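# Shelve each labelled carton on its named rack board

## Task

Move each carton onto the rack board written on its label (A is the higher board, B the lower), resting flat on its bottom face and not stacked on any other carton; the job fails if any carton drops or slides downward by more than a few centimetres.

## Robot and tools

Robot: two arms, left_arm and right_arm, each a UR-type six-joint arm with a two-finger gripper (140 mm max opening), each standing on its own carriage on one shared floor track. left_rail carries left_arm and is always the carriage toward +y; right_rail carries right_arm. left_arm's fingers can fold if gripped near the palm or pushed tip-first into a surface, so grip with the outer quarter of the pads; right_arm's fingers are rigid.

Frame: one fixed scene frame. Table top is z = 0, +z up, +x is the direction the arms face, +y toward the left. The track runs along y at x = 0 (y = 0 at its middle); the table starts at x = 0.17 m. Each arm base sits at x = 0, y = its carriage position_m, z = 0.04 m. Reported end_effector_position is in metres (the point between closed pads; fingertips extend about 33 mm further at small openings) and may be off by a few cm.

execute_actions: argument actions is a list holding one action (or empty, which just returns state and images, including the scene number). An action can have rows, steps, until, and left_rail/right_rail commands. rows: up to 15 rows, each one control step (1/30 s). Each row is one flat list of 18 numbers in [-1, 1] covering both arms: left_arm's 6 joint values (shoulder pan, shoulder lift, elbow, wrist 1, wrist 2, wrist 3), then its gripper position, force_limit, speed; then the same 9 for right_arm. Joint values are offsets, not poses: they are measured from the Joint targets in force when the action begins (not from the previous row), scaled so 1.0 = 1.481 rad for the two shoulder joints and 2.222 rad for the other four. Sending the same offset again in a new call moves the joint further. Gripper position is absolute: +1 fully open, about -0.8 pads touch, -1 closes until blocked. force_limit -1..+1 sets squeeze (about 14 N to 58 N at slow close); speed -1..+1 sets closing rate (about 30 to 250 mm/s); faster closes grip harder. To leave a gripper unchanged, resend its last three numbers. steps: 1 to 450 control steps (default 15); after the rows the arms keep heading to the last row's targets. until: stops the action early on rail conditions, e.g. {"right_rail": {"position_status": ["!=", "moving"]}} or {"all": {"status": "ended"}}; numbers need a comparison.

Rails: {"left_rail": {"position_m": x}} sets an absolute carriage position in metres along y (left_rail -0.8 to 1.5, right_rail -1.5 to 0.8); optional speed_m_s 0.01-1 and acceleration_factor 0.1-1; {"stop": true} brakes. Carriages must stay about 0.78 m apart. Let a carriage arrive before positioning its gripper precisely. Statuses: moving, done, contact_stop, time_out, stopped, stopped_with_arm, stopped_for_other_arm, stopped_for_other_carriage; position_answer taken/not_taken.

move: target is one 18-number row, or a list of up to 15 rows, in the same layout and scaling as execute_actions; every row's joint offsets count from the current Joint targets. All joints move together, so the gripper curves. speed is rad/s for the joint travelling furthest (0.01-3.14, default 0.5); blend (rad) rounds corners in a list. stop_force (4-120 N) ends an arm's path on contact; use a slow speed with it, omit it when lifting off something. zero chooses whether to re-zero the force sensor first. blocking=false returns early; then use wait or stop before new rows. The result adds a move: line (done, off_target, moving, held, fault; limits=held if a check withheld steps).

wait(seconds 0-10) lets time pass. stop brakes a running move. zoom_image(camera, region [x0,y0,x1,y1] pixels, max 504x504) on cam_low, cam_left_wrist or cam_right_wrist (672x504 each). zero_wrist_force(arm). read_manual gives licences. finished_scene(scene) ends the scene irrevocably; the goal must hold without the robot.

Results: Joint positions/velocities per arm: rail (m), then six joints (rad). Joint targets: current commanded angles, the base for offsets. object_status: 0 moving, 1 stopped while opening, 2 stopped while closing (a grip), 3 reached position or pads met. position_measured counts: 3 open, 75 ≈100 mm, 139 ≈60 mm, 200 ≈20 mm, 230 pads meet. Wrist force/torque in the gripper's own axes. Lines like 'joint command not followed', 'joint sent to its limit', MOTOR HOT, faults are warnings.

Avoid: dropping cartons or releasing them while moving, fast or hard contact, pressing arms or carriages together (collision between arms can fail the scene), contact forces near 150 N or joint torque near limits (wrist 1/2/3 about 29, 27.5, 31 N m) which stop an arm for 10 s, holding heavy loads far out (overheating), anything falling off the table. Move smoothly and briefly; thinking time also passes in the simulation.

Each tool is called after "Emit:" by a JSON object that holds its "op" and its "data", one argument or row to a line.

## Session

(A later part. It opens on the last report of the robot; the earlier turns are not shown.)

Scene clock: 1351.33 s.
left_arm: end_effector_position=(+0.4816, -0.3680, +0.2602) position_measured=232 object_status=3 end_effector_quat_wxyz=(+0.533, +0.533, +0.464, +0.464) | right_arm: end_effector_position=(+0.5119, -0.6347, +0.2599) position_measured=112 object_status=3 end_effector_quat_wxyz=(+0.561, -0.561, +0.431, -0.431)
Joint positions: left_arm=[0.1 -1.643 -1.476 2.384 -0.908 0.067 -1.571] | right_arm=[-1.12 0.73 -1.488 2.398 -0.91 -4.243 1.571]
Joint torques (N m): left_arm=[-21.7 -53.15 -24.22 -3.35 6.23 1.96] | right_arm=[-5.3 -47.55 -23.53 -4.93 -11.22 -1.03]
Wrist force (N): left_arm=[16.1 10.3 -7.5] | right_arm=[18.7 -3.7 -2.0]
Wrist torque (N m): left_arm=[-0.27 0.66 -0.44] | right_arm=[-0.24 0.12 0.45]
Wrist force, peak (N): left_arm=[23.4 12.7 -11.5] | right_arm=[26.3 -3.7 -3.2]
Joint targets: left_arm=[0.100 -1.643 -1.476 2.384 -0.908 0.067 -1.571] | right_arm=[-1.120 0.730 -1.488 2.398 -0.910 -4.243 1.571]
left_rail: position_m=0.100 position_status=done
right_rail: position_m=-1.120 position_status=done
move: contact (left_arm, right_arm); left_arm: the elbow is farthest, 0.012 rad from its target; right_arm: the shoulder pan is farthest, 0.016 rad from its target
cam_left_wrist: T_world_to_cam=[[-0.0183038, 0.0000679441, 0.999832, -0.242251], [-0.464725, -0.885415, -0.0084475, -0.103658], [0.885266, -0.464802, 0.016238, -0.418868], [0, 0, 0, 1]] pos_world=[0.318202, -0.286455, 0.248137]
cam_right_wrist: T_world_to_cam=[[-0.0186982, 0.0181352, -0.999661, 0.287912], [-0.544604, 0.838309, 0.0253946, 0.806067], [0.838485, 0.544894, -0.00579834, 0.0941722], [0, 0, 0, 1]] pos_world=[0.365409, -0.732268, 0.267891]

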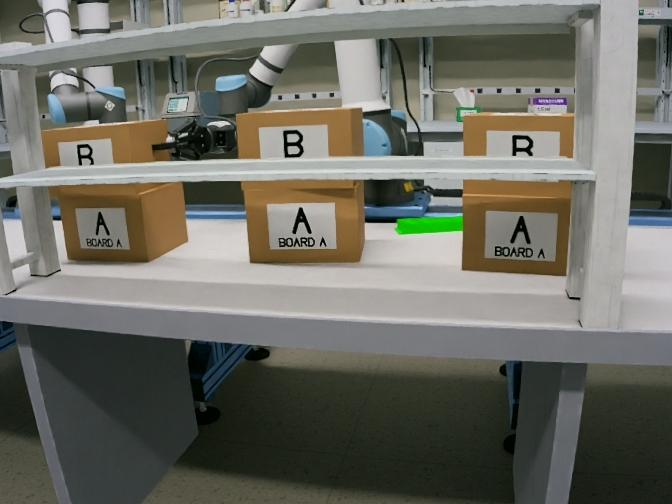

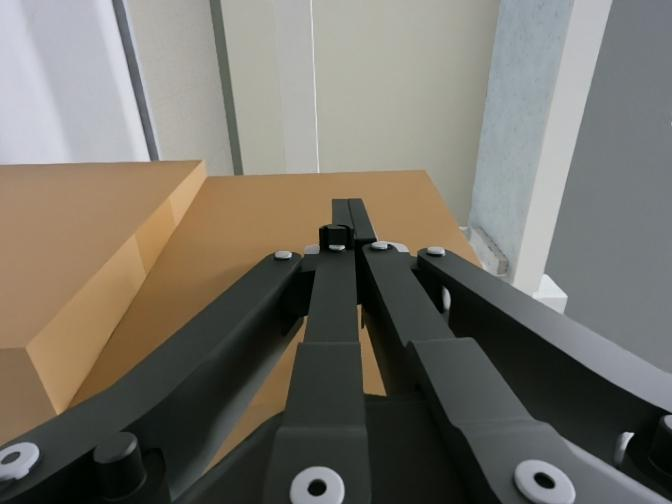

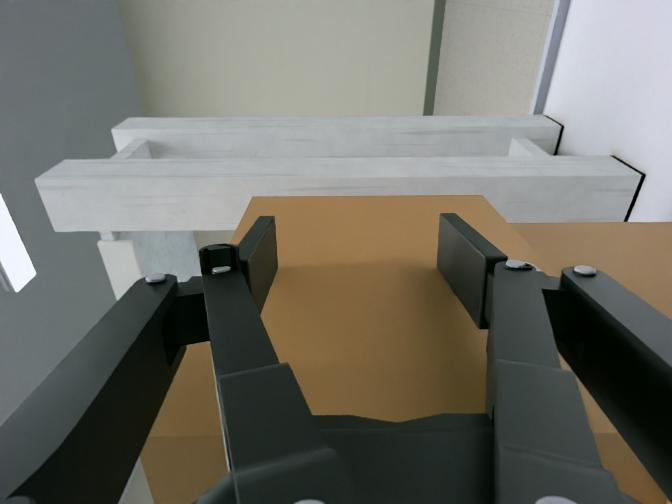

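Emit:
{"op": "move", "data": {
  "target": [0.00024, 0.001075, -0.000797, 0.000081, 0.00016, 0.0, -1, -1, -0.5, 0.001417, 0.000984, -0.000724, 0.0000666, 0.000944, 0.0, 0.14, 0, -0.5],
  "speed": 0.02,
  "cameras": []
}}

Scene clock: 1366.03 s.
left_arm: end_effector_position=(+0.4817, -0.3689, +0.2601) position_measured=232 object_status=3 end_effector_quat_wxyz=(+0.533, +0.533, +0.464, +0.464) | right_arm: end_effector_position=(+0.5118, -0.6337, +0.2600) position_measured=112 object_status=3 end_effector_quat_wxyz=(+0.561, -0.561, +0.431, -0.431)
Joint positions: left_arm=[0.1 -1.642 -1.474 2.382 -0.907 0.067 -1.571] | right_arm=[-1.12 0.732 -1.487 2.397 -0.91 -4.241 1.571]
Joint torques (N m): left_arm=[4.53 -10.19 -52.81 0.79 15.37 1.75] | right_arm=[27.9 -23.06 -42.12 0.6 -3.52 -0.61]
Wrist force (N): left_arm=[28.6 13.8 -12.5] | right_arm=[31.0 -3.1 -3.6]
Wrist torque (N m): left_arm=[-0.38 1.06 -0.50] | right_arm=[-0.29 0.40 0.62]
Wrist force, peak (N): left_arm=[28.4 14.8 -12.8] | right_arm=[31.0 -3.1 -3.6]
Joint targets: left_arm=[0.100 -1.642 -1.474 2.382 -0.907 0.067 -1.571] | right_arm=[-1.120 0.732 -1.486 2.397 -0.909 -4.241 1.571]
left_rail: position_m=0.100 position_status=done
right_rail: position_m=-1.120 position_status=done
move: done

Emit:
{"op": "move", "data": {
  "target": [
    [0.000288, 0.00129, -0.000957, 0.0000972, 0.000192, 0.0, -1, -1, -0.5, 0.0017, 0.001181, -0.000868, 0.00008, 0.001133, 0.0, 0.14, 0, -0.5],
    [0.000121, -0.009112, -0.002913, 0.008536, 0.000439, 0.0, -1, -1, -0.5, 0.001718, -0.009285, -0.003426, 0.008714, 0.000970, 0.0, 0.14, 0, -0.5]
  ],
  "speed": 0.02
}}

Scene clock: 1422.17 s.
left_arm: end_effector_position=(+0.4817, -0.3701, +0.2679) position_measured=232 object_status=3 end_effector_quat_wxyz=(+0.534, +0.533, +0.464, +0.464) | right_arm: end_effector_position=(+0.5118, -0.6322, +0.2687) position_measured=112 object_status=3 end_effector_quat_wxyz=(+0.561, -0.560, +0.431, -0.431)
Joint positions: left_arm=[0.1 -1.642 -1.488 2.376 -0.889 0.068 -1.571] | right_arm=[-1.12 0.735 -1.5 2.389 -0.89 -4.239 1.571]
Joint torques (N m): left_arm=[-38.04 -61.67 -73.51 -1.06 23.57 1.66] | right_arm=[35.75 -55.75 -53.76 -3.5 -21.01 -0.82]
Wrist force (N): left_arm=[42.6 -12.0 -9.5] | right_arm=[44.1 8.6 -5.0]
Wrist torque (N m): left_arm=[0.41 1.69 -0.16] | right_arm=[-0.76 0.64 0.13]
Wrist force, peak (N): left_arm=[42.9 -14.2 -9.4] | right_arm=[44.4 9.3 -4.7]
Joint targets: left_arm=[0.100 -1.642 -1.488 2.376 -0.889 0.068 -1.571] | right_arm=[-1.120 0.735 -1.500 2.389 -0.890 -4.239 1.571]
left_rail: position_m=0.100 position_status=done
right_rail: position_m=-1.120 position_status=done
move: done
cam_left_wrist: T_world_to_cam=[[-0.0182308, 0.00106211, 0.999833, -0.249687], [-0.465339, -0.8851, -0.00754466, -0.105176], [0.884945, -0.465399, 0.0166303, -0.420134], [0, 0, 0, 1]] pos_world=[0.318301, -0.288356, 0.255839]
cam_right_wrist: T_world_to_cam=[[-0.0171809, 0.0194662, -0.999663, 0.296688], [-0.54476, 0.838198, 0.0256847, 0.803544], [0.838416, 0.545018, -0.00379662, 0.092586], [0, 0, 0, 1]] pos_world=[0.365211, -0.729765, 0.276301]

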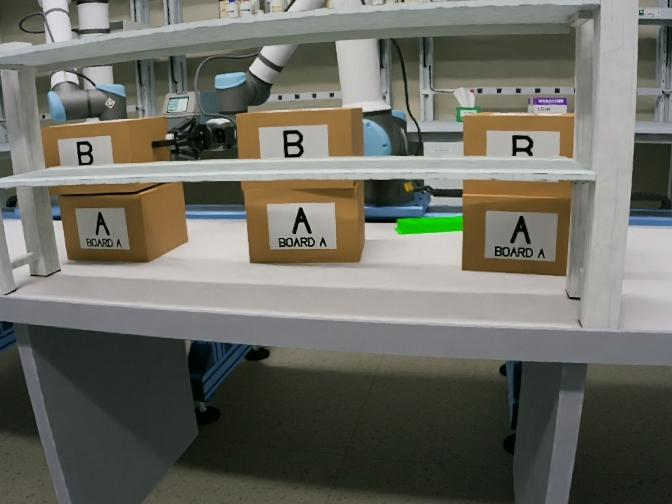

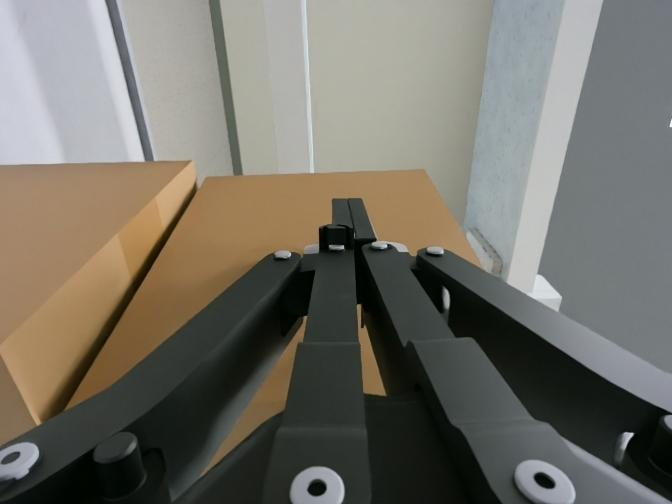

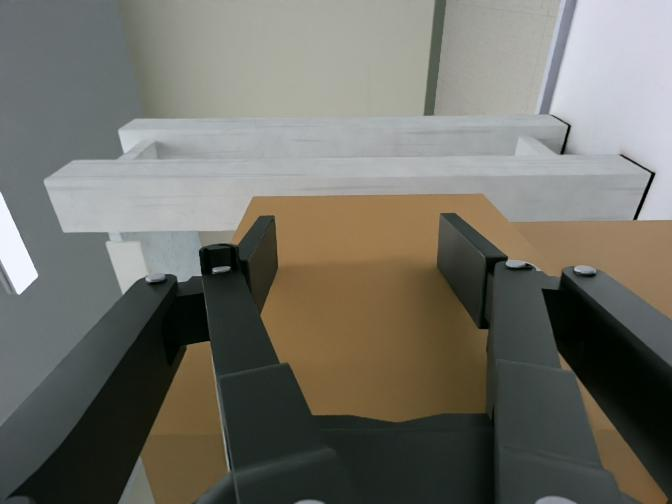

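Emit:
{"op": "move", "data": {
  "target": [0, -0.050904, -0.015165, 0.049093, 0, 0, -1, -1, -0.5, 0, -0.051652, -0.015377, 0.049804, 0, 0, 0.14, 0, -0.5],
  "speed": 0.08,
  "cameras": []
}}

Scene clock: 1474.90 s.
left_arm: end_effector_position=(+0.4817, -0.3701, +0.3119) position_measured=232 object_status=3 end_effector_quat_wxyz=(+0.534, +0.533, +0.464, +0.464) | right_arm: end_effector_position=(+0.5118, -0.6321, +0.3127) position_measured=112 object_status=3 end_effector_quat_wxyz=(+0.561, -0.560, +0.431, -0.431)
Joint positions: left_arm=[0.1 -1.642 -1.563 2.342 -0.78 0.068 -1.571] | right_arm=[-1.12 0.735 -1.577 2.355 -0.78 -4.239 1.571]
Joint torques (N m): left_arm=[-34.34 -59.14 -76.82 -1.36 22.28 1.87] | right_arm=[35.23 -51.44 -56.29 -2.46 -22.89 -0.95]
Wrist force (N): left_arm=[42.4 -12.4 -9.6] | right_arm=[43.9 9.1 -4.3]
Wrist torque (N m): left_arm=[0.33 1.68 -0.16] | right_arm=[-0.67 0.68 0.05]
Wrist force, peak (N): left_arm=[50.5 -12.7 -11.0] | right_arm=[52.3 9.6 -5.8]
Joint targets: left_arm=[0.100 -1.642 -1.563 2.342 -0.779 0.068 -1.571] | right_arm=[-1.120 0.735 -1.577 2.355 -0.779 -4.239 1.571]
left_rail: position_m=0.100 position_status=done
right_rail: position_m=-1.120 position_status=done
move: done

Emit:
{"op": "move", "data": {
  "target": [
    [0, -0.043134, -0.017597, 0.046347, 0, 0, -1, -1, -0.5, 0, -0.043644, -0.017812, 0.046901, 0, 0, 0.14, 0, -0.5],
    [0.060127, -0.049236, -0.013860, 0.046676, 0.042326, 0, -1, -1, -0.5, -0.011625, -0.002049, -0.044045, 0.045410, -0.005498, 0, 0.14, 0, -0.5]
  ],
  "speed": 0.06,
  "cameras": ["cam_right_wrist"]
}}

Scene clock: 1583.93 s.
left_arm: end_effector_position=(+0.5183, -0.3520, +0.3550) position_measured=232 object_status=3 end_effector_quat_wxyz=(+0.535, +0.535, +0.463, +0.463) | right_arm: end_effector_position=(+0.5465, -0.6130, +0.3559) position_measured=112 object_status=3 end_effector_quat_wxyz=(+0.560, -0.559, +0.432, -0.432)
Joint positions: left_arm=[0.1 -1.553 -1.636 2.311 -0.676 0.162 -1.571] | right_arm=[-1.12 0.718 -1.58 2.257 -0.679 -4.251 1.571]
Joint torques (N m): left_arm=[-10.97 -52.34 -58.97 -2.02 27.53 1.75] | right_arm=[16.43 -30.35 -61.92 -15.22 -26.59 -0.99]
Wrist force (N): left_arm=[50.0 -12.0 -10.8] | right_arm=[51.1 8.5 -6.4]
Wrist torque (N m): left_arm=[0.36 1.87 -0.17] | right_arm=[-0.68 0.82 0.12]
Wrist force, peak (N): left_arm=[50.9 -12.7 -11.0] | right_arm=[52.3 9.5 -6.1]
Joint targets: left_arm=[0.100 -1.553 -1.636 2.311 -0.676 0.162 -1.571] | right_arm=[-1.120 0.718 -1.580 2.257 -0.679 -4.251 1.571]
left_rail: position_m=0.100 position_status=done
right_rail: position_m=-1.120 position_status=done
move: done
cam_right_wrist: T_world_to_cam=[[-0.0170877, 0.0195473, -0.999663, 0.384082], [-0.540755, 0.840788, 0.0256841, 0.803601], [0.841006, 0.541012, -0.00379685, 0.0495706], [0, 0, 0, 1]] pos_world=[0.399426, -0.709984, 0.363501]

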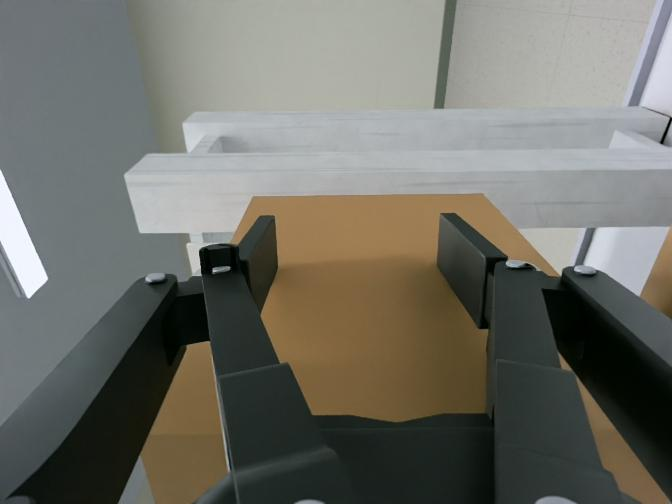

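Emit:
{"op": "move", "data": {
  "target": [
    [-0.060127, 0.006101, -0.003738, -0.000329, -0.042326, 0, -1, -1, -0.5, 0.011625, -0.041595, 0.026233, 0.001491, 0.005498, 0, 0.14, 0, -0.5],
    [-0.060127, 0.049236, 0.013860, -0.046676, -0.042326, 0, -1, -1, -0.5, 0.011625, 0.002049, 0.044045, -0.045410, 0.005498, 0, 0.14, 0, -0.5],
    [-0.060127, 0.109485, 0.031302, -0.104275, -0.042326, 0, -1, -1, -0.5, 0.011625, 0.063199, 0.061732, -0.103855, 0.005498, 0, 0.14, 0, -0.5]
  ],
  "speed": [0.06, 0.08, 0.05]
}}

Scene clock: 1692.70 s.
left_arm: end_effector_position=(+0.4817, -0.3701, +0.2606) position_measured=232 object_status=3 end_effector_quat_wxyz=(+0.534, +0.533, +0.464, +0.464) | right_arm: end_effector_position=(+0.5118, -0.6321, +0.2614) position_measured=112 object_status=3 end_effector_quat_wxyz=(+0.561, -0.560, +0.431, -0.431)
Joint positions: left_arm=[0.1 -1.642 -1.474 2.381 -0.907 0.068 -1.571] | right_arm=[-1.12 0.735 -1.486 2.394 -0.909 -4.239 1.571]
Joint torques (N m): left_arm=[-20.36 -19.54 -45.92 -9.83 13.09 2.01] | right_arm=[18.88 -32.86 -37.87 -13.92 -13.2 -1.06]
Wrist force (N): left_arm=[43.1 -3.3 -11.6] | right_arm=[47.2 7.4 -5.7]
Wrist torque (N m): left_arm=[0.06 1.59 -0.28] | right_arm=[-0.52 0.64 0.31]
Wrist force, peak (N): left_arm=[52.3 -13.7 -11.6] | right_arm=[54.2 9.1 -6.1]
Joint targets: left_arm=[0.100 -1.642 -1.474 2.381 -0.907 0.068 -1.571] | right_arm=[-1.120 0.735 -1.486 2.394 -0.909 -4.239 1.571]
left_rail: position_m=0.100 position_status=done
right_rail: position_m=-1.120 position_status=done
move: done
cam_left_wrist: T_world_to_cam=[[-0.0181835, 0.00115021, 0.999834, -0.242378], [-0.465341, -0.8851, -0.00744475, -0.105343], [0.884944, -0.4654, 0.0166295, -0.420059], [0, 0, 0, 1]] pos_world=[0.318301, -0.288456, 0.248539]
cam_right_wrist: T_world_to_cam=[[-0.0171852, 0.0194619, -0.999663, 0.289391], [-0.544947, 0.838077, 0.0256843, 0.803764], [0.838295, 0.545204, -0.00379677, 0.0926549], [0, 0, 0, 1]] pos_world=[0.36531, -0.729765, 0.269001]

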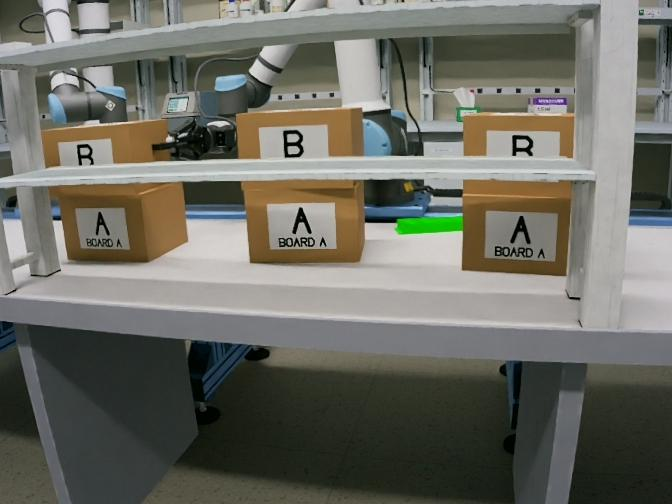

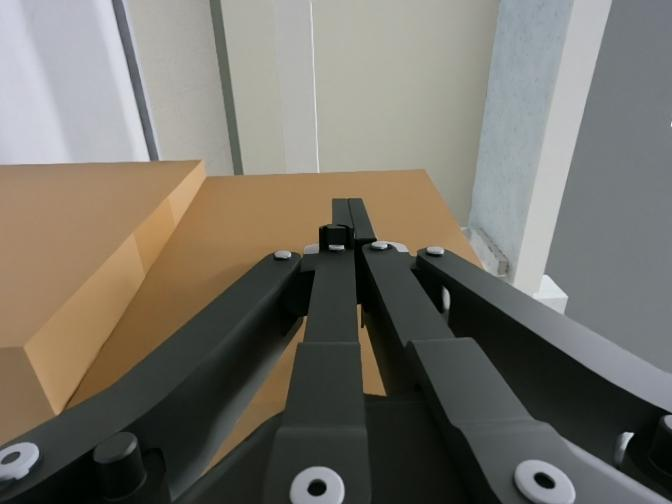

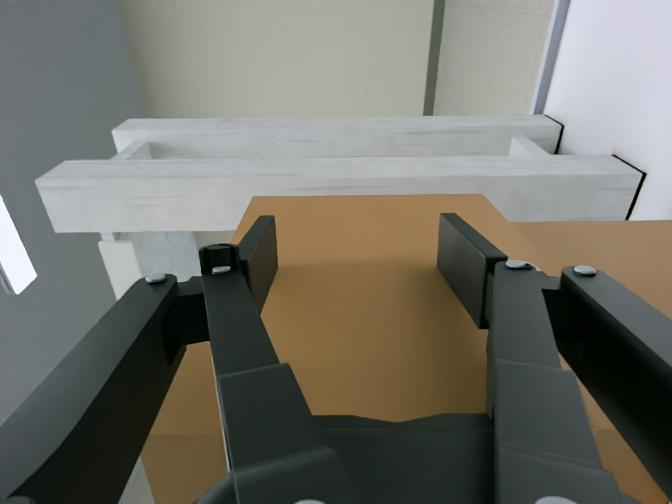

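Emit:
{"op": "move", "data": {
  "target": [
    [-0.008413, -0.037623, 0.027912, -0.002835, -0.005608, 0, -1, -1, -0.5, -0.049581, -0.034456, 0.025329, -0.002331, -0.033047, 0, 0.14, 0, -0.5],
    [-0.008332, -0.215598, -0.053328, 0.197023, -0.005645, 0, -1, -1, -0.5, -0.048911, -0.212912, -0.056538, 0.198898, -0.032325, 0, 0.14, 0, -0.5]
  ],
  "speed": [0.06, 0.3]
}}

Scene clock: 1731.83 s.
left_arm: end_effector_position=(+0.4795, -0.3350, +0.4400) position_measured=232 object_status=3 end_effector_quat_wxyz=(+0.534, +0.533, +0.464, +0.464) | right_arm: end_effector_position=(+0.5140, -0.6672, +0.4401) position_measured=112 object_status=3 end_effector_quat_wxyz=(+0.561, -0.561, +0.431, -0.431)
Joint positions: left_arm=[0.1 -1.654 -1.793 2.262 -0.47 0.055 -1.571] | right_arm=[-1.12 0.662 -1.801 2.269 -0.468 -4.311 1.571]
Joint torques (N m): left_arm=[9.52 -44.63 -56.59 3.1 -1.59 1.52] | right_arm=[11.41 -37.53 -47.16 0.76 2.98 -1.08]
Wrist force (N): left_arm=[0.1 0.1 0.0] | right_arm=[-0.6 4.6 1.8]
Wrist torque (N m): left_arm=[0.07 0.10 -0.30] | right_arm=[0.34 -0.04 -0.39]
Wrist force, peak (N): left_arm=[43.1 -1.4 -11.9] | right_arm=[47.4 6.9 -5.6]
Joint targets: left_arm=[0.100 -1.654 -1.793 2.262 -0.470 0.055 -1.571] | right_arm=[-1.120 0.662 -1.802 2.268 -0.467 -4.311 1.571]
left_rail: position_m=0.100 position_status=done
right_rail: position_m=-1.120 position_status=done
move: done
cam_left_wrist: T_world_to_cam=[[-0.0181825, 0.00114883, 0.999834, -0.421827], [-0.465144, -0.885204, -0.00744178, -0.0740963], [0.885048, -0.465202, 0.0166296, -0.404878], [0, 0, 0, 1]] pos_world=[0.316201, -0.253456, 0.427939]
cam_right_wrist: T_world_to_cam=[[-0.0179606, 0.018849, -0.999661, 0.468756], [-0.544392, 0.83844, 0.02559, 0.829682], [0.838639, 0.544667, -0.00479764, 0.110514], [0, 0, 0, 1]] pos_world=[0.367411, -0.764668, 0.447896]

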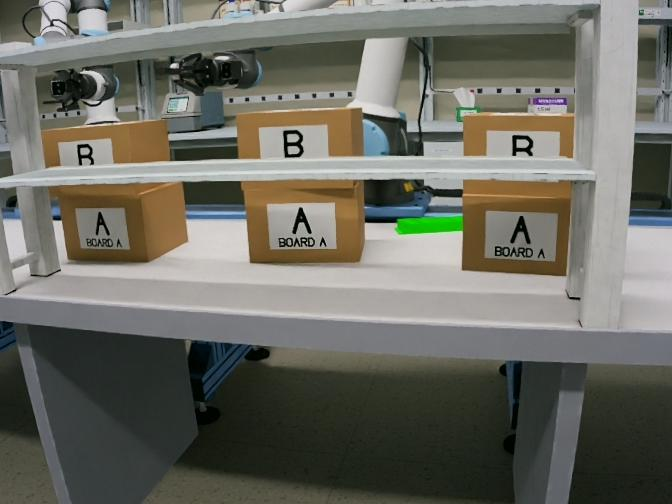

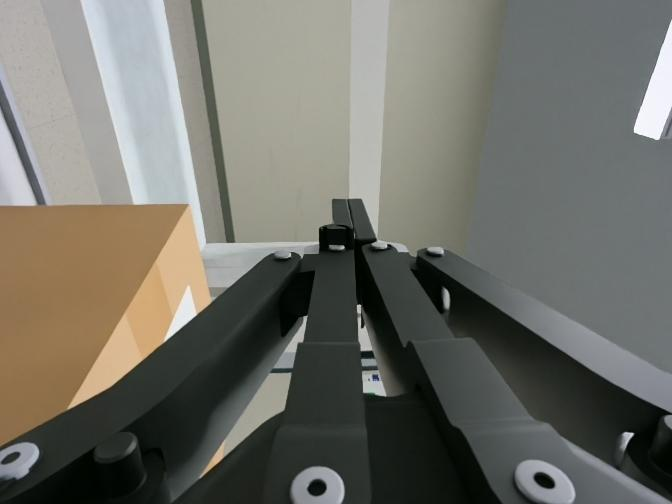

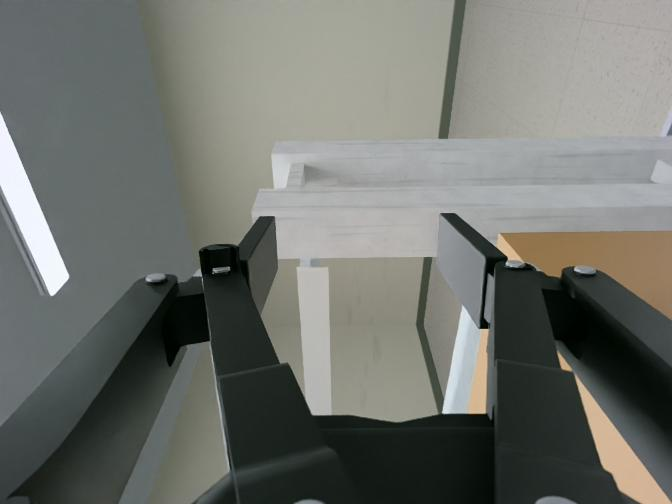

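Emit:
{"op": "execute_actions", "data": {
  "actions": [
    {"left_rail": {"position_m": 0.5925, "speed_m_s": 0.4, "acceleration_factor": 0.5}, "steps": 20, "until": {"left_rail": {"position_m": [">", 0.25]}}}
  ],
  "cameras": []
}}

Emit:
{"op": "execute_actions", "data": {
  "actions": [
    {"right_rail": {"position_m": -0.6275, "speed_m_s": 0.4, "acceleration_factor": 0.5}, "steps": 240, "until": {"all": {"status": "ended"}}}
  ]
}}

Scene clock: 1768.57 s.
left_arm: end_effector_position=(+0.4796, +0.1574, +0.4401) position_measured=232 object_status=3 end_effector_quat_wxyz=(+0.534, +0.533, +0.464, +0.464) end_effector_velocity=(+0.000, +0.001, +0.000) end_effector_angular_velocity=(+0.001, +0.000, -0.001) | right_arm: end_effector_position=(+0.5140, -0.6671, +0.4402) position_measured=112 object_status=3 end_effector_quat_wxyz=(+0.561, -0.561, +0.431, -0.431)
Joint positions: left_arm=[0.592 -1.654 -1.793 2.262 -0.47 0.055 -1.571] | right_arm=[-1.12 0.662 -1.802 2.268 -0.467 -4.311 1.571]
Joint velocities: left_arm=[0.001 -0.001 -0.002 0.002 0 0 0.001] | right_arm=[within noise]
Joint torques (N m): left_arm=[10.68 -29.65 -46.34 0.71 -1.9 1.85] | right_arm=[10.38 -34.87 -37.99 -0.2 2.9 -0.95]
Wrist force (N): left_arm=[0.2 0.2 -0.1] | right_arm=[-0.9 4.7 1.9]
Wrist torque (N m): left_arm=[0.11 0.09 -0.30] | right_arm=[0.35 0.03 -0.39]
Wrist force, peak (N): left_arm=[-1.4 0.0 -0.1] | right_arm=[-0.7 4.9 2.2]
Joint targets: left_arm=[0.593 -1.654 -1.793 2.262 -0.470 0.055 -1.571] | right_arm=[-1.120 0.662 -1.802 2.268 -0.467 -4.311 1.571]
Tool commands: left_gripper/position=-1.0 left_gripper/force_limit=-1.0 left_gripper/speed=-0.5 right_gripper/position=+0.14 right_gripper/force_limit=+0.0 right_gripper/speed=-0.5
left_rail: position_m=0.592 position_m_goal=0.593 speed_m_s=0.40 position_status=done
right_rail: position_m=-1.120 position_status=done

Scene clock: 1771.27 s.
left_arm: end_effector_position=(+0.4796, +0.1574, +0.4401) position_measured=232 object_status=3 end_effector_quat_wxyz=(+0.534, +0.533, +0.464, +0.464) | right_arm: end_effector_position=(+0.5140, -0.1747, +0.4402) position_measured=112 object_status=3 end_effector_quat_wxyz=(+0.561, -0.561, +0.431, -0.431) end_effector_velocity=(+0.000, +0.001, -0.001) end_effector_angular_velocity=(-0.002, +0.001, +0.001)
Joint positions: left_arm=[0.593 -1.654 -1.793 2.262 -0.47 0.055 -1.571] | right_arm=[-0.628 0.662 -1.802 2.268 -0.467 -4.311 1.571]
Joint velocities: left_arm=[within noise] | right_arm=[0.001 0 0.001 0 0 0 -0.001]
Joint torques (N m): left_arm=[7.36 -7.62 -43.04 -0.58 -1.64 1.65] | right_arm=[11.34 -30.66 -33.99 -0.8 3.02 -0.85]
Wrist force (N): left_arm=[0.4 0.2 -0.1] | right_arm=[-1.0 4.6 2.0]
Wrist torque (N m): left_arm=[0.11 0.04 -0.30] | right_arm=[0.32 0.03 -0.39]
Wrist force, peak (N): left_arm=[0.5 -0.2 0.1] | right_arm=[-1.4 4.9 2.4]
Joint targets: left_arm=[0.593 -1.654 -1.793 2.262 -0.470 0.055 -1.571] | right_arm=[-0.628 0.662 -1.802 2.268 -0.467 -4.311 1.571]
Tool commands: left_gripper/position=-1.0 left_gripper/force_limit=-1.0 left_gripper/speed=-0.5 right_gripper/position=+0.14 right_gripper/force_limit=+0.0 right_gripper/speed=-0.5
left_rail: position_m=0.593 speed_m_s=0.40 position_status=done
right_rail: position_m=-0.628 position_m_goal=-0.627 speed_m_s=0.40 position_status=done
cam_left_wrist: T_world_to_cam=[[-0.0181825, 0.00114883, 0.999834, -0.422493], [-0.465144, -0.885204, -0.00744178, 0.361867], [0.885048, -0.465202, 0.0166296, -0.175768], [0, 0, 0, 1]] pos_world=[0.316201, 0.239044, 0.428039]
cam_right_wrist: T_world_to_cam=[[-0.0178765, 0.018903, -0.999661, 0.459558], [-0.544394, 0.838439, 0.0255895, 0.416749], [0.838639, 0.544667, -0.00469764, -0.15778], [0, 0, 0, 1]] pos_world=[0.367411, -0.272168, 0.447996]

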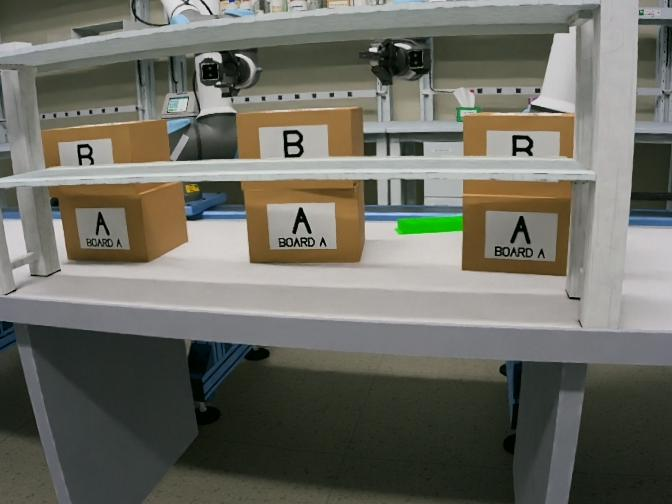

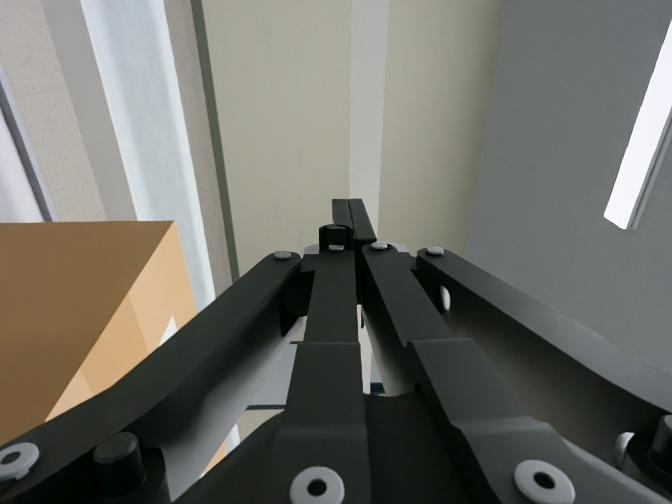

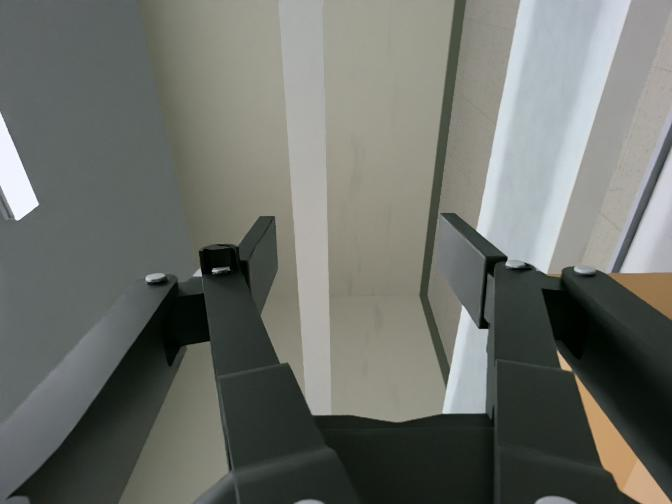

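Emit:
{"op": "zoom_image", "data": {
  "camera": "cam_left_wrist",
  "region": [0, 180, 252, 460]
}}

Emit:
{"op": "zoom_image", "data": {
  "camera": "cam_right_wrist",
  "region": [460, 240, 672, 504]
}}

Scaled by 1.800.

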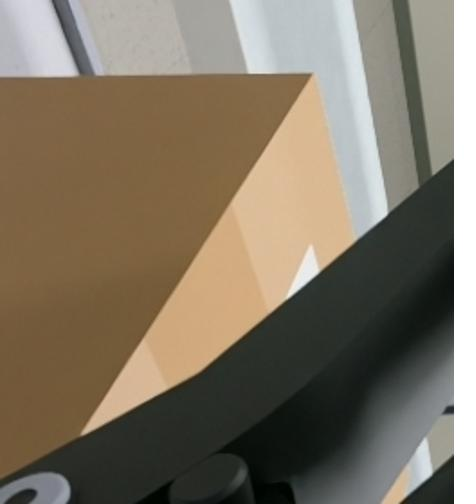

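Scaled by 1.909.

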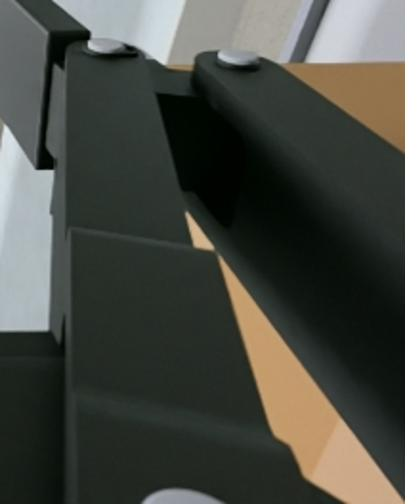

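Emit:
{"op": "move", "data": {
  "target": [-0.07218, 0.15594, 0.09748, -0.20097, -0.0563, 0, -1, -1, -0.5, 0.01983, 0.15619, 0.09877, -0.20242, 0.00449, 0, 0.14, 0, -0.5],
  "speed": 0.35,
  "cameras": ["cam_left_wrist", "cam_right_wrist"]
}}

Emit:
{"op": "zero_wrist_force", "data": {
  "arm": "left_arm"
}}

Emit:
{"op": "zero_wrist_force", "data": {
  "arm": "right_arm"
}}

Scene clock: 1910.83 s.
left_arm: end_effector_position=(+0.4423, +0.1720, +0.2600) position_measured=232 object_status=3 end_effector_quat_wxyz=(+0.529, +0.529, +0.469, +0.469) | right_arm: end_effector_position=(+0.4839, -0.1775, +0.2595) position_measured=112 object_status=3 end_effector_quat_wxyz=(+0.565, -0.565, +0.425, -0.425)
Joint positions: left_arm=[0.593 -1.761 -1.562 2.479 -0.916 -0.07 -1.571] | right_arm=[-0.627 0.692 -1.57 2.488 -0.917 -4.301 1.571]
Joint torques (N m): left_arm=[-13.92 -12.3 -18.25 -2.18 -2.65 1.25] | right_arm=[11.89 -18.82 -19.66 -7.42 2.99 -0.74]
Wrist force (N): left_arm=[-0.1 -0.3 -0.3] | right_arm=[-0.4 4.6 2.4]
Wrist torque (N m): left_arm=[-0.01 0.14 -0.29] | right_arm=[0.40 -0.06 -0.38]
Wrist force, peak (N): left_arm=[-0.2 1.9 0.2] | right_arm=[-0.4 5.9 1.5]
Joint targets: left_arm=[0.593 -1.761 -1.562 2.479 -0.916 -0.070 -1.571] | right_arm=[-0.628 0.692 -1.570 2.488 -0.917 -4.301 1.571]
left_rail: position_m=0.593 speed_m_s=0.40 position_status=done
right_rail: position_m=-0.627 speed_m_s=0.40 position_status=done
move: done
cam_left_wrist: T_world_to_cam=[[-0.0183447, -0.000119813, 0.999832, -0.242875], [-0.449046, -0.893469, -0.00834606, 0.350599], [0.89332, -0.449124, 0.0163366, -0.139326], [0, 0, 0, 1]] pos_world=[0.277442, 0.250646, 0.248037]
cam_right_wrist: T_world_to_cam=[[-0.0190974, 0.0178571, -0.999658, 0.278839], [-0.560547, 0.82773, 0.0254946, 0.413283], [0.827903, 0.560842, -0.00579781, -0.123515], [0, 0, 0, 1]] pos_world=[0.339248, -0.277793, 0.267491]

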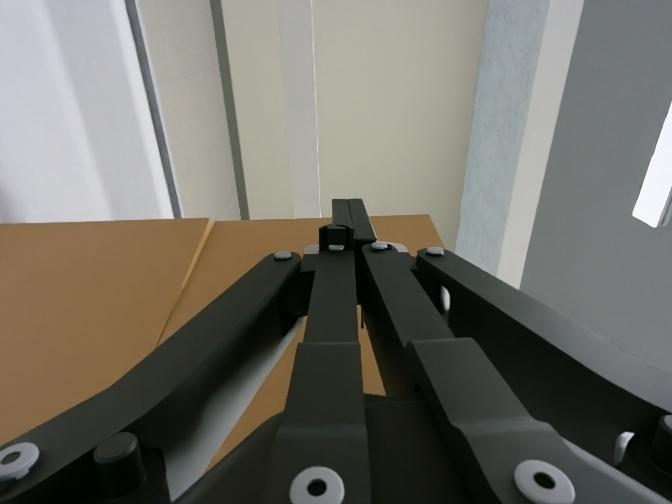

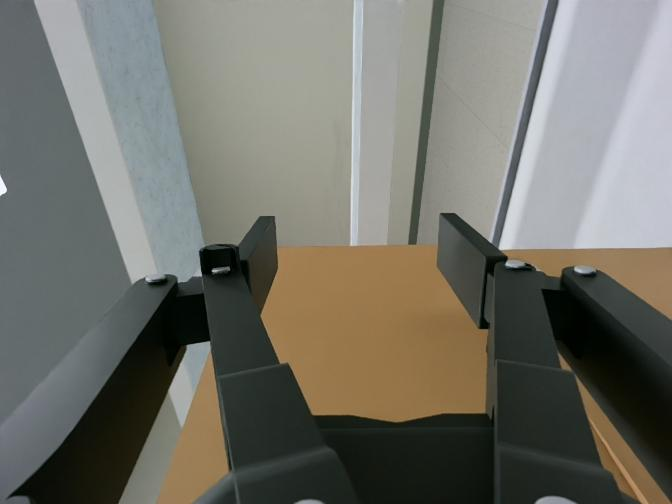

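Wrist force sensor zeroed.

Wrist force sensor zeroed.

Emit:
{"op": "move", "data": {
  "target": [0.02596, 0.06645, -0.049, 0.00425, 0.01721, 0, -1, -1, -0.5, 0.07739, 0.05626, -0.04091, 0.00297, 0.05185, 0, 0.14, 0, -0.5],
  "speed": 0.03,
  "stop_force": 20,
  "cameras": ["cam_left_wrist", "cam_right_wrist"]
}}

Scene clock: 1962.10 s.
left_arm: end_effector_position=(+0.4451, +0.1301, +0.2607) position_measured=232 object_status=3 end_effector_quat_wxyz=(+0.529, +0.529, +0.469, +0.469) | right_arm: end_effector_position=(+0.4823, -0.1395, +0.2604) position_measured=112 object_status=3 end_effector_quat_wxyz=(+0.565, -0.565, +0.426, -0.425)
Joint positions: left_arm=[0.593 -1.734 -1.493 2.403 -0.91 -0.043 -1.571] | right_arm=[-0.627 0.772 -1.512 2.424 -0.912 -4.22 1.571]
Joint torques (N m): left_arm=[-19.37 -56.67 -27.13 -3.62 1.68 1.32] | right_arm=[-5.37 -45.89 -24.34 -5.56 -10.82 -0.68]
Wrist force (N, zeroed by zero_wrist_force): left_arm=[15.6 3.7 -6.5] | right_arm=[17.8 -4.1 -3.9]
Wrist torque (N m, zeroed by zero_wrist_force): left_arm=[-0.14 0.56 -0.08] | right_arm=[-0.02 0.32 0.71]
Wrist force, peak (N, zeroed by zero_wrist_force): left_arm=[23.7 7.2 -10.3] | right_arm=[25.0 -3.6 -5.1]
Joint targets: left_arm=[0.593 -1.734 -1.493 2.403 -0.910 -0.043 -1.571] | right_arm=[-0.628 0.772 -1.512 2.424 -0.912 -4.220 1.571]
left_rail: position_m=0.593 speed_m_s=0.40 position_status=done
right_rail: position_m=-0.627 speed_m_s=0.40 position_status=done
move: contact (left_arm, right_arm); left_arm: the elbow is farthest, 0.033 rad from its target; right_arm: the shoulder pan is farthest, 0.034 rad from its target
cam_left_wrist: T_world_to_cam=[[-0.018206, 0.000362343, 0.999834, -0.243572], [-0.448659, -0.893669, -0.00784577, 0.314099], [0.893518, -0.448727, 0.0164327, -0.160774], [0, 0, 0, 1]] pos_world=[0.280143, 0.208645, 0.248638]
cam_right_wrist: T_world_to_cam=[[-0.0185881, 0.0182032, -0.999662, 0.278843], [-0.560031, 0.828079, 0.0254922, 0.380769], [0.828263, 0.560315, -0.00519808, -0.143825], [0, 0, 0, 1]] pos_world=[0.337551, -0.239795, 0.268294]

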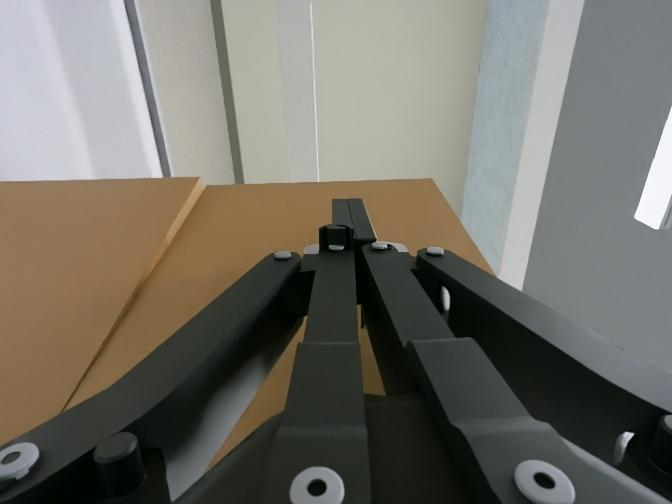

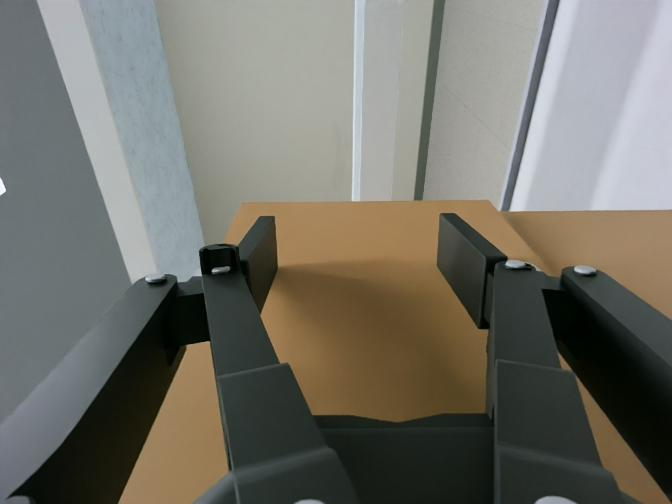

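Emit:
{"op": "move", "data": {
  "target": [0.00091, 0.00228, -0.00173, 0.00021, 0.00061, 0, -1, -1, -0.5, 0.00286, 0.00212, -0.00156, 0.00015, 0.00191, 0, 0.14, 0, -0.5],
  "speed": 0.02,
  "cameras": []
}}

Scene clock: 2010.47 s.
left_arm: end_effector_position=(+0.4453, +0.1282, +0.2607) position_measured=232 object_status=3 end_effector_quat_wxyz=(+0.529, +0.529, +0.469, +0.469) | right_arm: end_effector_position=(+0.4821, -0.1375, +0.2604) position_measured=112 object_status=3 end_effector_quat_wxyz=(+0.565, -0.565, +0.426, -0.425)
Joint positions: left_arm=[0.593 -1.733 -1.49 2.399 -0.909 -0.042 -1.571] | right_arm=[-0.627 0.776 -1.509 2.421 -0.912 -4.216 1.571]
Joint torques (N m): left_arm=[-1.37 -10.25 -62.18 -0.87 22.68 1.59] | right_arm=[38.04 -18.34 -46.73 0.3 -6.88 -0.98]
Wrist force (N, zeroed by zero_wrist_force): left_arm=[43.6 11.9 -18.8] | right_arm=[44.5 -8.4 -11.1]
Wrist torque (N m, zeroed by zero_wrist_force): left_arm=[-0.27 1.46 -0.20] | right_arm=[-0.08 0.79 1.00]
Wrist force, peak (N, zeroed by zero_wrist_force): left_arm=[43.6 11.9 -18.8] | right_arm=[44.5 -8.4 -11.1]
Joint targets: left_arm=[0.593 -1.733 -1.490 2.399 -0.909 -0.042 -1.571] | right_arm=[-0.628 0.776 -1.508 2.421 -0.912 -4.216 1.571]
left_rail: position_m=0.593 speed_m_s=0.40 position_status=done
right_rail: position_m=-0.627 speed_m_s=0.40 position_status=done
move: done

Emit:
{"op": "move", "data": {
  "target": [0, -0.00954, -0.002324, 0.008682, 0, 0, -1, -1, -0.5, 0, -0.009797, -0.002378, 0.008908, 0, 0, 0.14, 0, -0.5],
  "speed": 0.03,
  "cameras": []
}}

Scene clock: 2051.30 s.
left_arm: end_effector_position=(+0.4453, +0.1280, +0.2681) position_measured=232 object_status=3 end_effector_quat_wxyz=(+0.529, +0.529, +0.469, +0.469) | right_arm: end_effector_position=(+0.4821, -0.1374, +0.2678) position_measured=112 object_status=3 end_effector_quat_wxyz=(+0.565, -0.565, +0.426, -0.425)
Joint positions: left_arm=[0.593 -1.733 -1.504 2.394 -0.89 -0.042 -1.571] | right_arm=[-0.627 0.776 -1.523 2.415 -0.893 -4.216 1.571]
Joint torques (N m): left_arm=[-17.06 -64.22 -71.61 -0.36 18.57 1.74] | right_arm=[34.76 -52.98 -53.7 -2.16 -9.9 -0.32]
Wrist force (N, zeroed by zero_wrist_force): left_arm=[43.3 -12.6 -9.7] | right_arm=[44.6 7.1 -6.4]
Wrist torque (N m, zeroed by zero_wrist_force): left_arm=[0.42 1.49 0.13] | right_arm=[0.01 0.89 0.92]
Wrist force, peak (N, zeroed by zero_wrist_force): left_arm=[46.5 12.4 -20.5] | right_arm=[46.6 -10.0 -12.2]
Joint targets: left_arm=[0.593 -1.733 -1.504 2.394 -0.890 -0.042 -1.571] | right_arm=[-0.628 0.776 -1.523 2.415 -0.892 -4.216 1.571]
left_rail: position_m=0.593 speed_m_s=0.40 position_status=done
right_rail: position_m=-0.627 speed_m_s=0.40 position_status=done
move: done

Emit:
{"op": "move", "data": {
  "target": [
    [0, -0.051858, -0.015457, 0.050022, 0, 0, -1, -1, -0.5, 0, -0.053133, -0.015793, 0.051207, 0, 0, 0.14, 0, -0.5],
    [0, -0.097494, -0.03425, 0.099231, 0, 0, -1, -1, -0.5, 0, -0.09967, -0.034952, 0.101384, 0, 0, 0.14, 0, -0.5]
  ],
  "speed": 0.12,
  "blend": 0.01
}}

Scene clock: 2062.77 s.
left_arm: end_effector_position=(+0.4453, +0.1280, +0.3571) position_measured=232 object_status=3 end_effector_quat_wxyz=(+0.529, +0.529, +0.469, +0.469) | right_arm: end_effector_position=(+0.4821, -0.1374, +0.3569) position_measured=112 object_status=3 end_effector_quat_wxyz=(+0.565, -0.565, +0.426, -0.425)
Joint positions: left_arm=[0.593 -1.733 -1.648 2.318 -0.67 -0.042 -1.571] | right_arm=[-0.628 0.776 -1.671 2.338 -0.667 -4.216 1.571]
Joint torques (N m): left_arm=[-30.64 -51.09 -75.2 -0.3 17.17 1.62] | right_arm=[33.97 -40.37 -58.99 -2.73 -13.74 -0.22]
Wrist force (N, zeroed by zero_wrist_force): left_arm=[42.3 -12.7 -9.5] | right_arm=[43.3 7.8 -5.3]
Wrist torque (N m, zeroed by zero_wrist_force): left_arm=[0.44 1.44 0.13] | right_arm=[0.05 0.88 0.81]
Wrist force, peak (N, zeroed by zero_wrist_force): left_arm=[50.5 -13.7 -11.1] | right_arm=[52.3 7.7 -6.9]
Joint targets: left_arm=[0.593 -1.733 -1.648 2.318 -0.669 -0.042 -1.571] | right_arm=[-0.628 0.776 -1.671 2.338 -0.667 -4.216 1.571]
left_rail: position_m=0.593 speed_m_s=0.40 position_status=done
right_rail: position_m=-0.628 position_m_goal=-0.627 speed_m_s=0.40 position_status=done
move: done
cam_left_wrist: T_world_to_cam=[[-0.0182494, 0.000496871, 0.999833, -0.339967], [-0.44866, -0.893669, -0.00774506, 0.313034], [0.893516, -0.448727, 0.0165319, -0.163513], [0, 0, 0, 1]] pos_world=[0.280343, 0.206545, 0.345038]
cam_right_wrist: T_world_to_cam=[[-0.018505, 0.0182588, -0.999662, 0.375154], [-0.560033, 0.828078, 0.0254917, 0.376461], [0.828263, 0.560316, -0.00509809, -0.144372], [0, 0, 0, 1]] pos_world=[0.337351, -0.237695, 0.364694]

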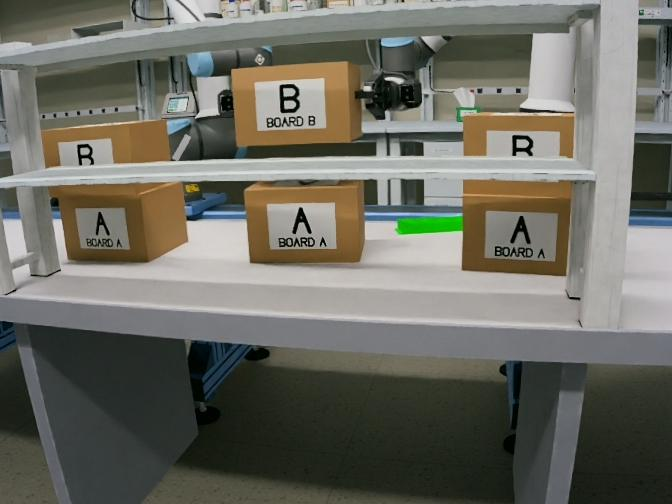

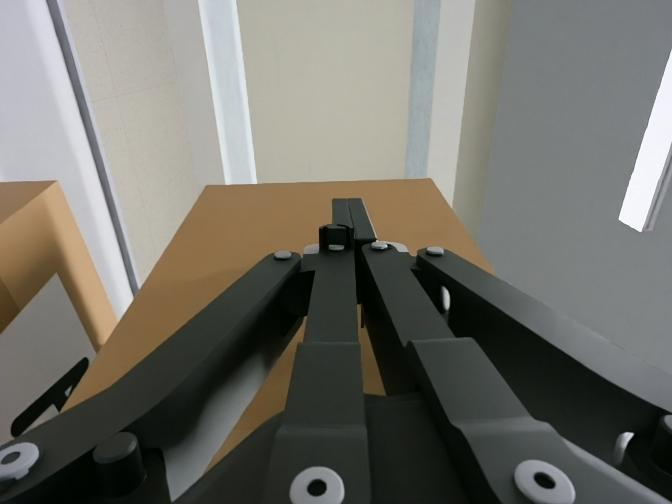

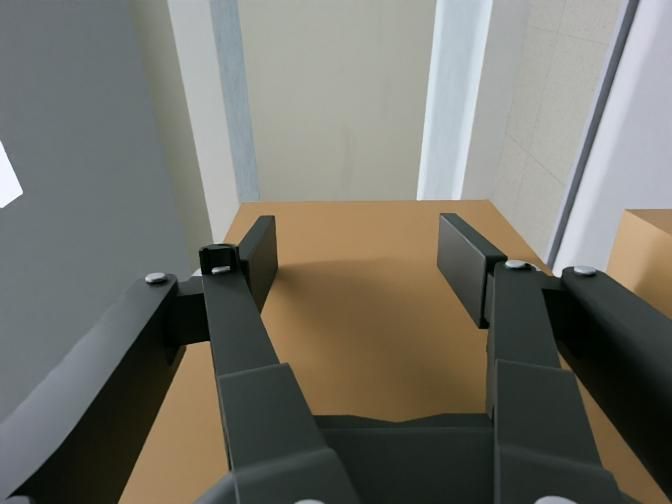

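Emit:
{"op": "move", "data": {
  "target": [
    [0.067958, 0.012309, -0.007437, -0.000767, 0.049121, 0, -1, -1, -0.5, -0.041305, 0.022062, -0.013024, -0.00168, -0.023705, 0, 0.14, 0, -0.5],
    [0.134736, 0.028764, -0.017697, -0.001475, 0.097455, 0, -1, -1, -0.5, -0.077848, 0.046444, -0.028177, -0.002779, -0.044236, 0, 0.14, 0, -0.5]
  ],
  "speed": 0.1,
  "blend": 0.01,
  "cameras": []
}}

Scene clock: 2244.23 s.
left_arm: end_effector_position=(+0.5272, +0.1270, +0.3572) position_measured=232 object_status=3 end_effector_quat_wxyz=(+0.533, +0.533, +0.465, +0.464) | right_arm: end_effector_position=(+0.5596, -0.1389, +0.3569) position_measured=112 object_status=3 end_effector_quat_wxyz=(+0.561, -0.561, +0.430, -0.430)
Joint positions: left_arm=[0.593 -1.534 -1.606 2.278 -0.673 0.175 -1.571] | right_arm=[-0.628 0.661 -1.602 2.275 -0.673 -4.314 1.571]
Joint torques (N m): left_arm=[-5.16 -15.84 -77.04 -9.87 21.69 1.61] | right_arm=[9.29 -28.1 -58.49 -13.82 -22.22 -0.22]
Wrist force (N, zeroed by zero_wrist_force): left_arm=[39.8 -12.6 -8.9] | right_arm=[40.9 9.0 -6.1]
Wrist torque (N m, zeroed by zero_wrist_force): left_arm=[0.32 1.42 0.12] | right_arm=[-0.05 0.91 0.57]
Wrist force, peak (N, zeroed by zero_wrist_force): left_arm=[47.2 -13.6 -10.0] | right_arm=[48.3 8.1 -6.4]
Joint targets: left_arm=[0.593 -1.533 -1.606 2.278 -0.673 0.175 -1.571] | right_arm=[-0.628 0.661 -1.602 2.275 -0.673 -4.314 1.571]
left_rail: position_m=0.593 speed_m_s=0.40 position_status=done
right_rail: position_m=-0.628 position_m_goal=-0.627 speed_m_s=0.40 position_status=done
move: done

Emit:
{"op": "move", "data": {
  "target": [
    [0.064477, 0.019949, -0.012932, -0.000365, 0.0468, 0, -1, -1, -0.5, -0.03224, 0.026124, -0.017128, -0.000284, -0.017663, 0, 0.14, 0, -0.5],
    [0.12581, 0.042747, -0.028366, -0.000126, 0.091505, 0, -1, -1, -0.5, -0.060668, 0.053496, -0.03608, 0.000424, -0.032785, 0, 0.14, 0, -0.5],
    [0.183325, 0.068059, -0.046329, 0.000966, 0.133666, 0, -1, -1, -0.5, -0.085436, 0.082078, -0.056915, 0.002209, -0.045468, 0, 0.14, 0, -0.5]
  ],
  "speed": 0.1,
  "blend": 0.01
}}

Scene clock: 2278.77 s.
left_arm: end_effector_position=(+0.6503, +0.1252, +0.3572) position_measured=232 object_status=3 end_effector_quat_wxyz=(+0.539, +0.539, +0.458, +0.458) | right_arm: end_effector_position=(+0.6759, -0.1409, +0.3569) position_measured=112 object_status=3 end_effector_quat_wxyz=(+0.556, -0.556, +0.437, -0.437)
Joint positions: left_arm=[0.592 -1.262 -1.505 2.175 -0.67 0.472 -1.571] | right_arm=[-0.628 0.535 -1.48 2.149 -0.668 -4.415 1.571]
Joint torques (N m): left_arm=[-16 -24.97 -78.06 -3 23.31 1.7] | right_arm=[16.39 -44.67 -57.85 -3.23 -23.35 -0.12]
Wrist force (N, zeroed by zero_wrist_force): left_arm=[42.4 -10.8 -9.6] | right_arm=[44.2 10.8 -5.6]
Wrist torque (N m, zeroed by zero_wrist_force): left_arm=[0.34 1.54 0.10] | right_arm=[-0.04 0.85 0.19]
Wrist force, peak (N, zeroed by zero_wrist_force): left_arm=[46.3 -9.9 -10.3] | right_arm=[47.4 10.3 -6.7]
Joint targets: left_arm=[0.593 -1.262 -1.505 2.175 -0.670 0.472 -1.571] | right_arm=[-0.628 0.535 -1.480 2.149 -0.668 -4.415 1.571]
left_rail: position_m=0.592 position_m_goal=0.593 speed_m_s=0.40 position_status=done
right_rail: position_m=-0.628 position_m_goal=-0.627 speed_m_s=0.40 position_status=done
move: done
cam_left_wrist: T_world_to_cam=[[-0.0182596, 0.00118425, 0.999833, -0.336402], [-0.486199, -0.873813, -0.00784428, 0.424585], [0.873657, -0.486261, 0.0165312, -0.330401], [0, 0, 0, 1]] pos_world=[0.488947, 0.210745, 0.345138]
cam_right_wrist: T_world_to_cam=[[-0.0177978, 0.018976, -0.999662, 0.37841], [-0.524343, 0.851125, 0.0254918, 0.467058], [0.851321, 0.524619, -0.00519825, -0.323556], [0, 0, 0, 1]] pos_world=[0.527084, -0.234962, 0.364694]

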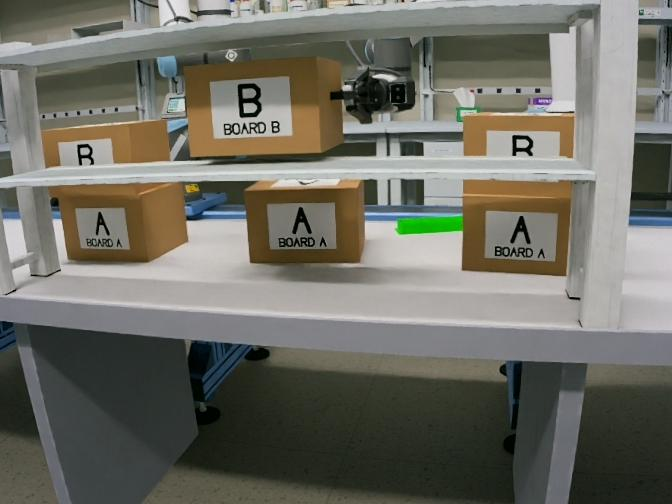

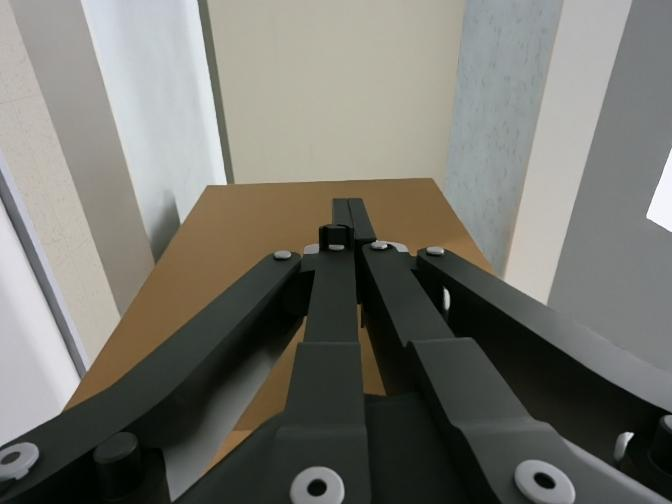

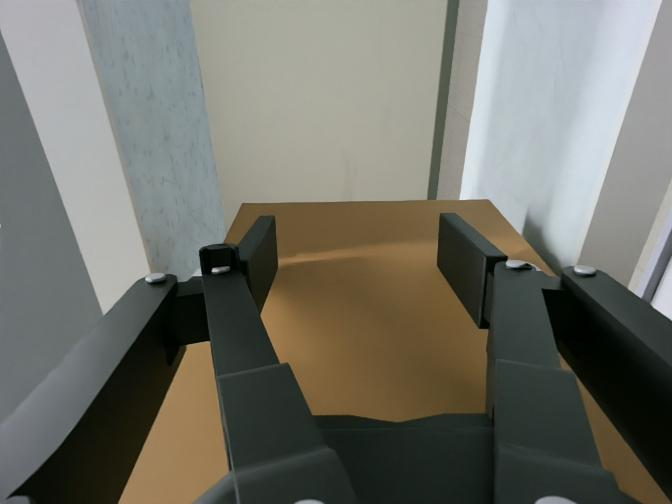

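Emit:
{"op": "zoom_image", "data": {
  "camera": "cam_low",
  "region": [170, 40, 410, 220]
}}

Scaled by 2.100.

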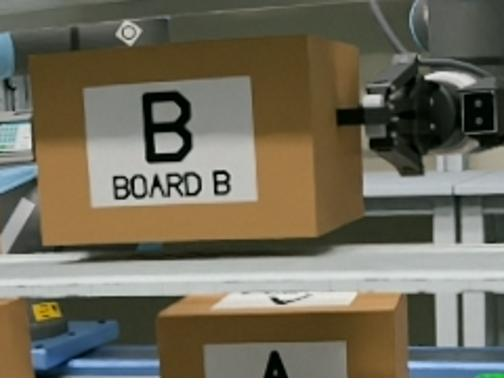

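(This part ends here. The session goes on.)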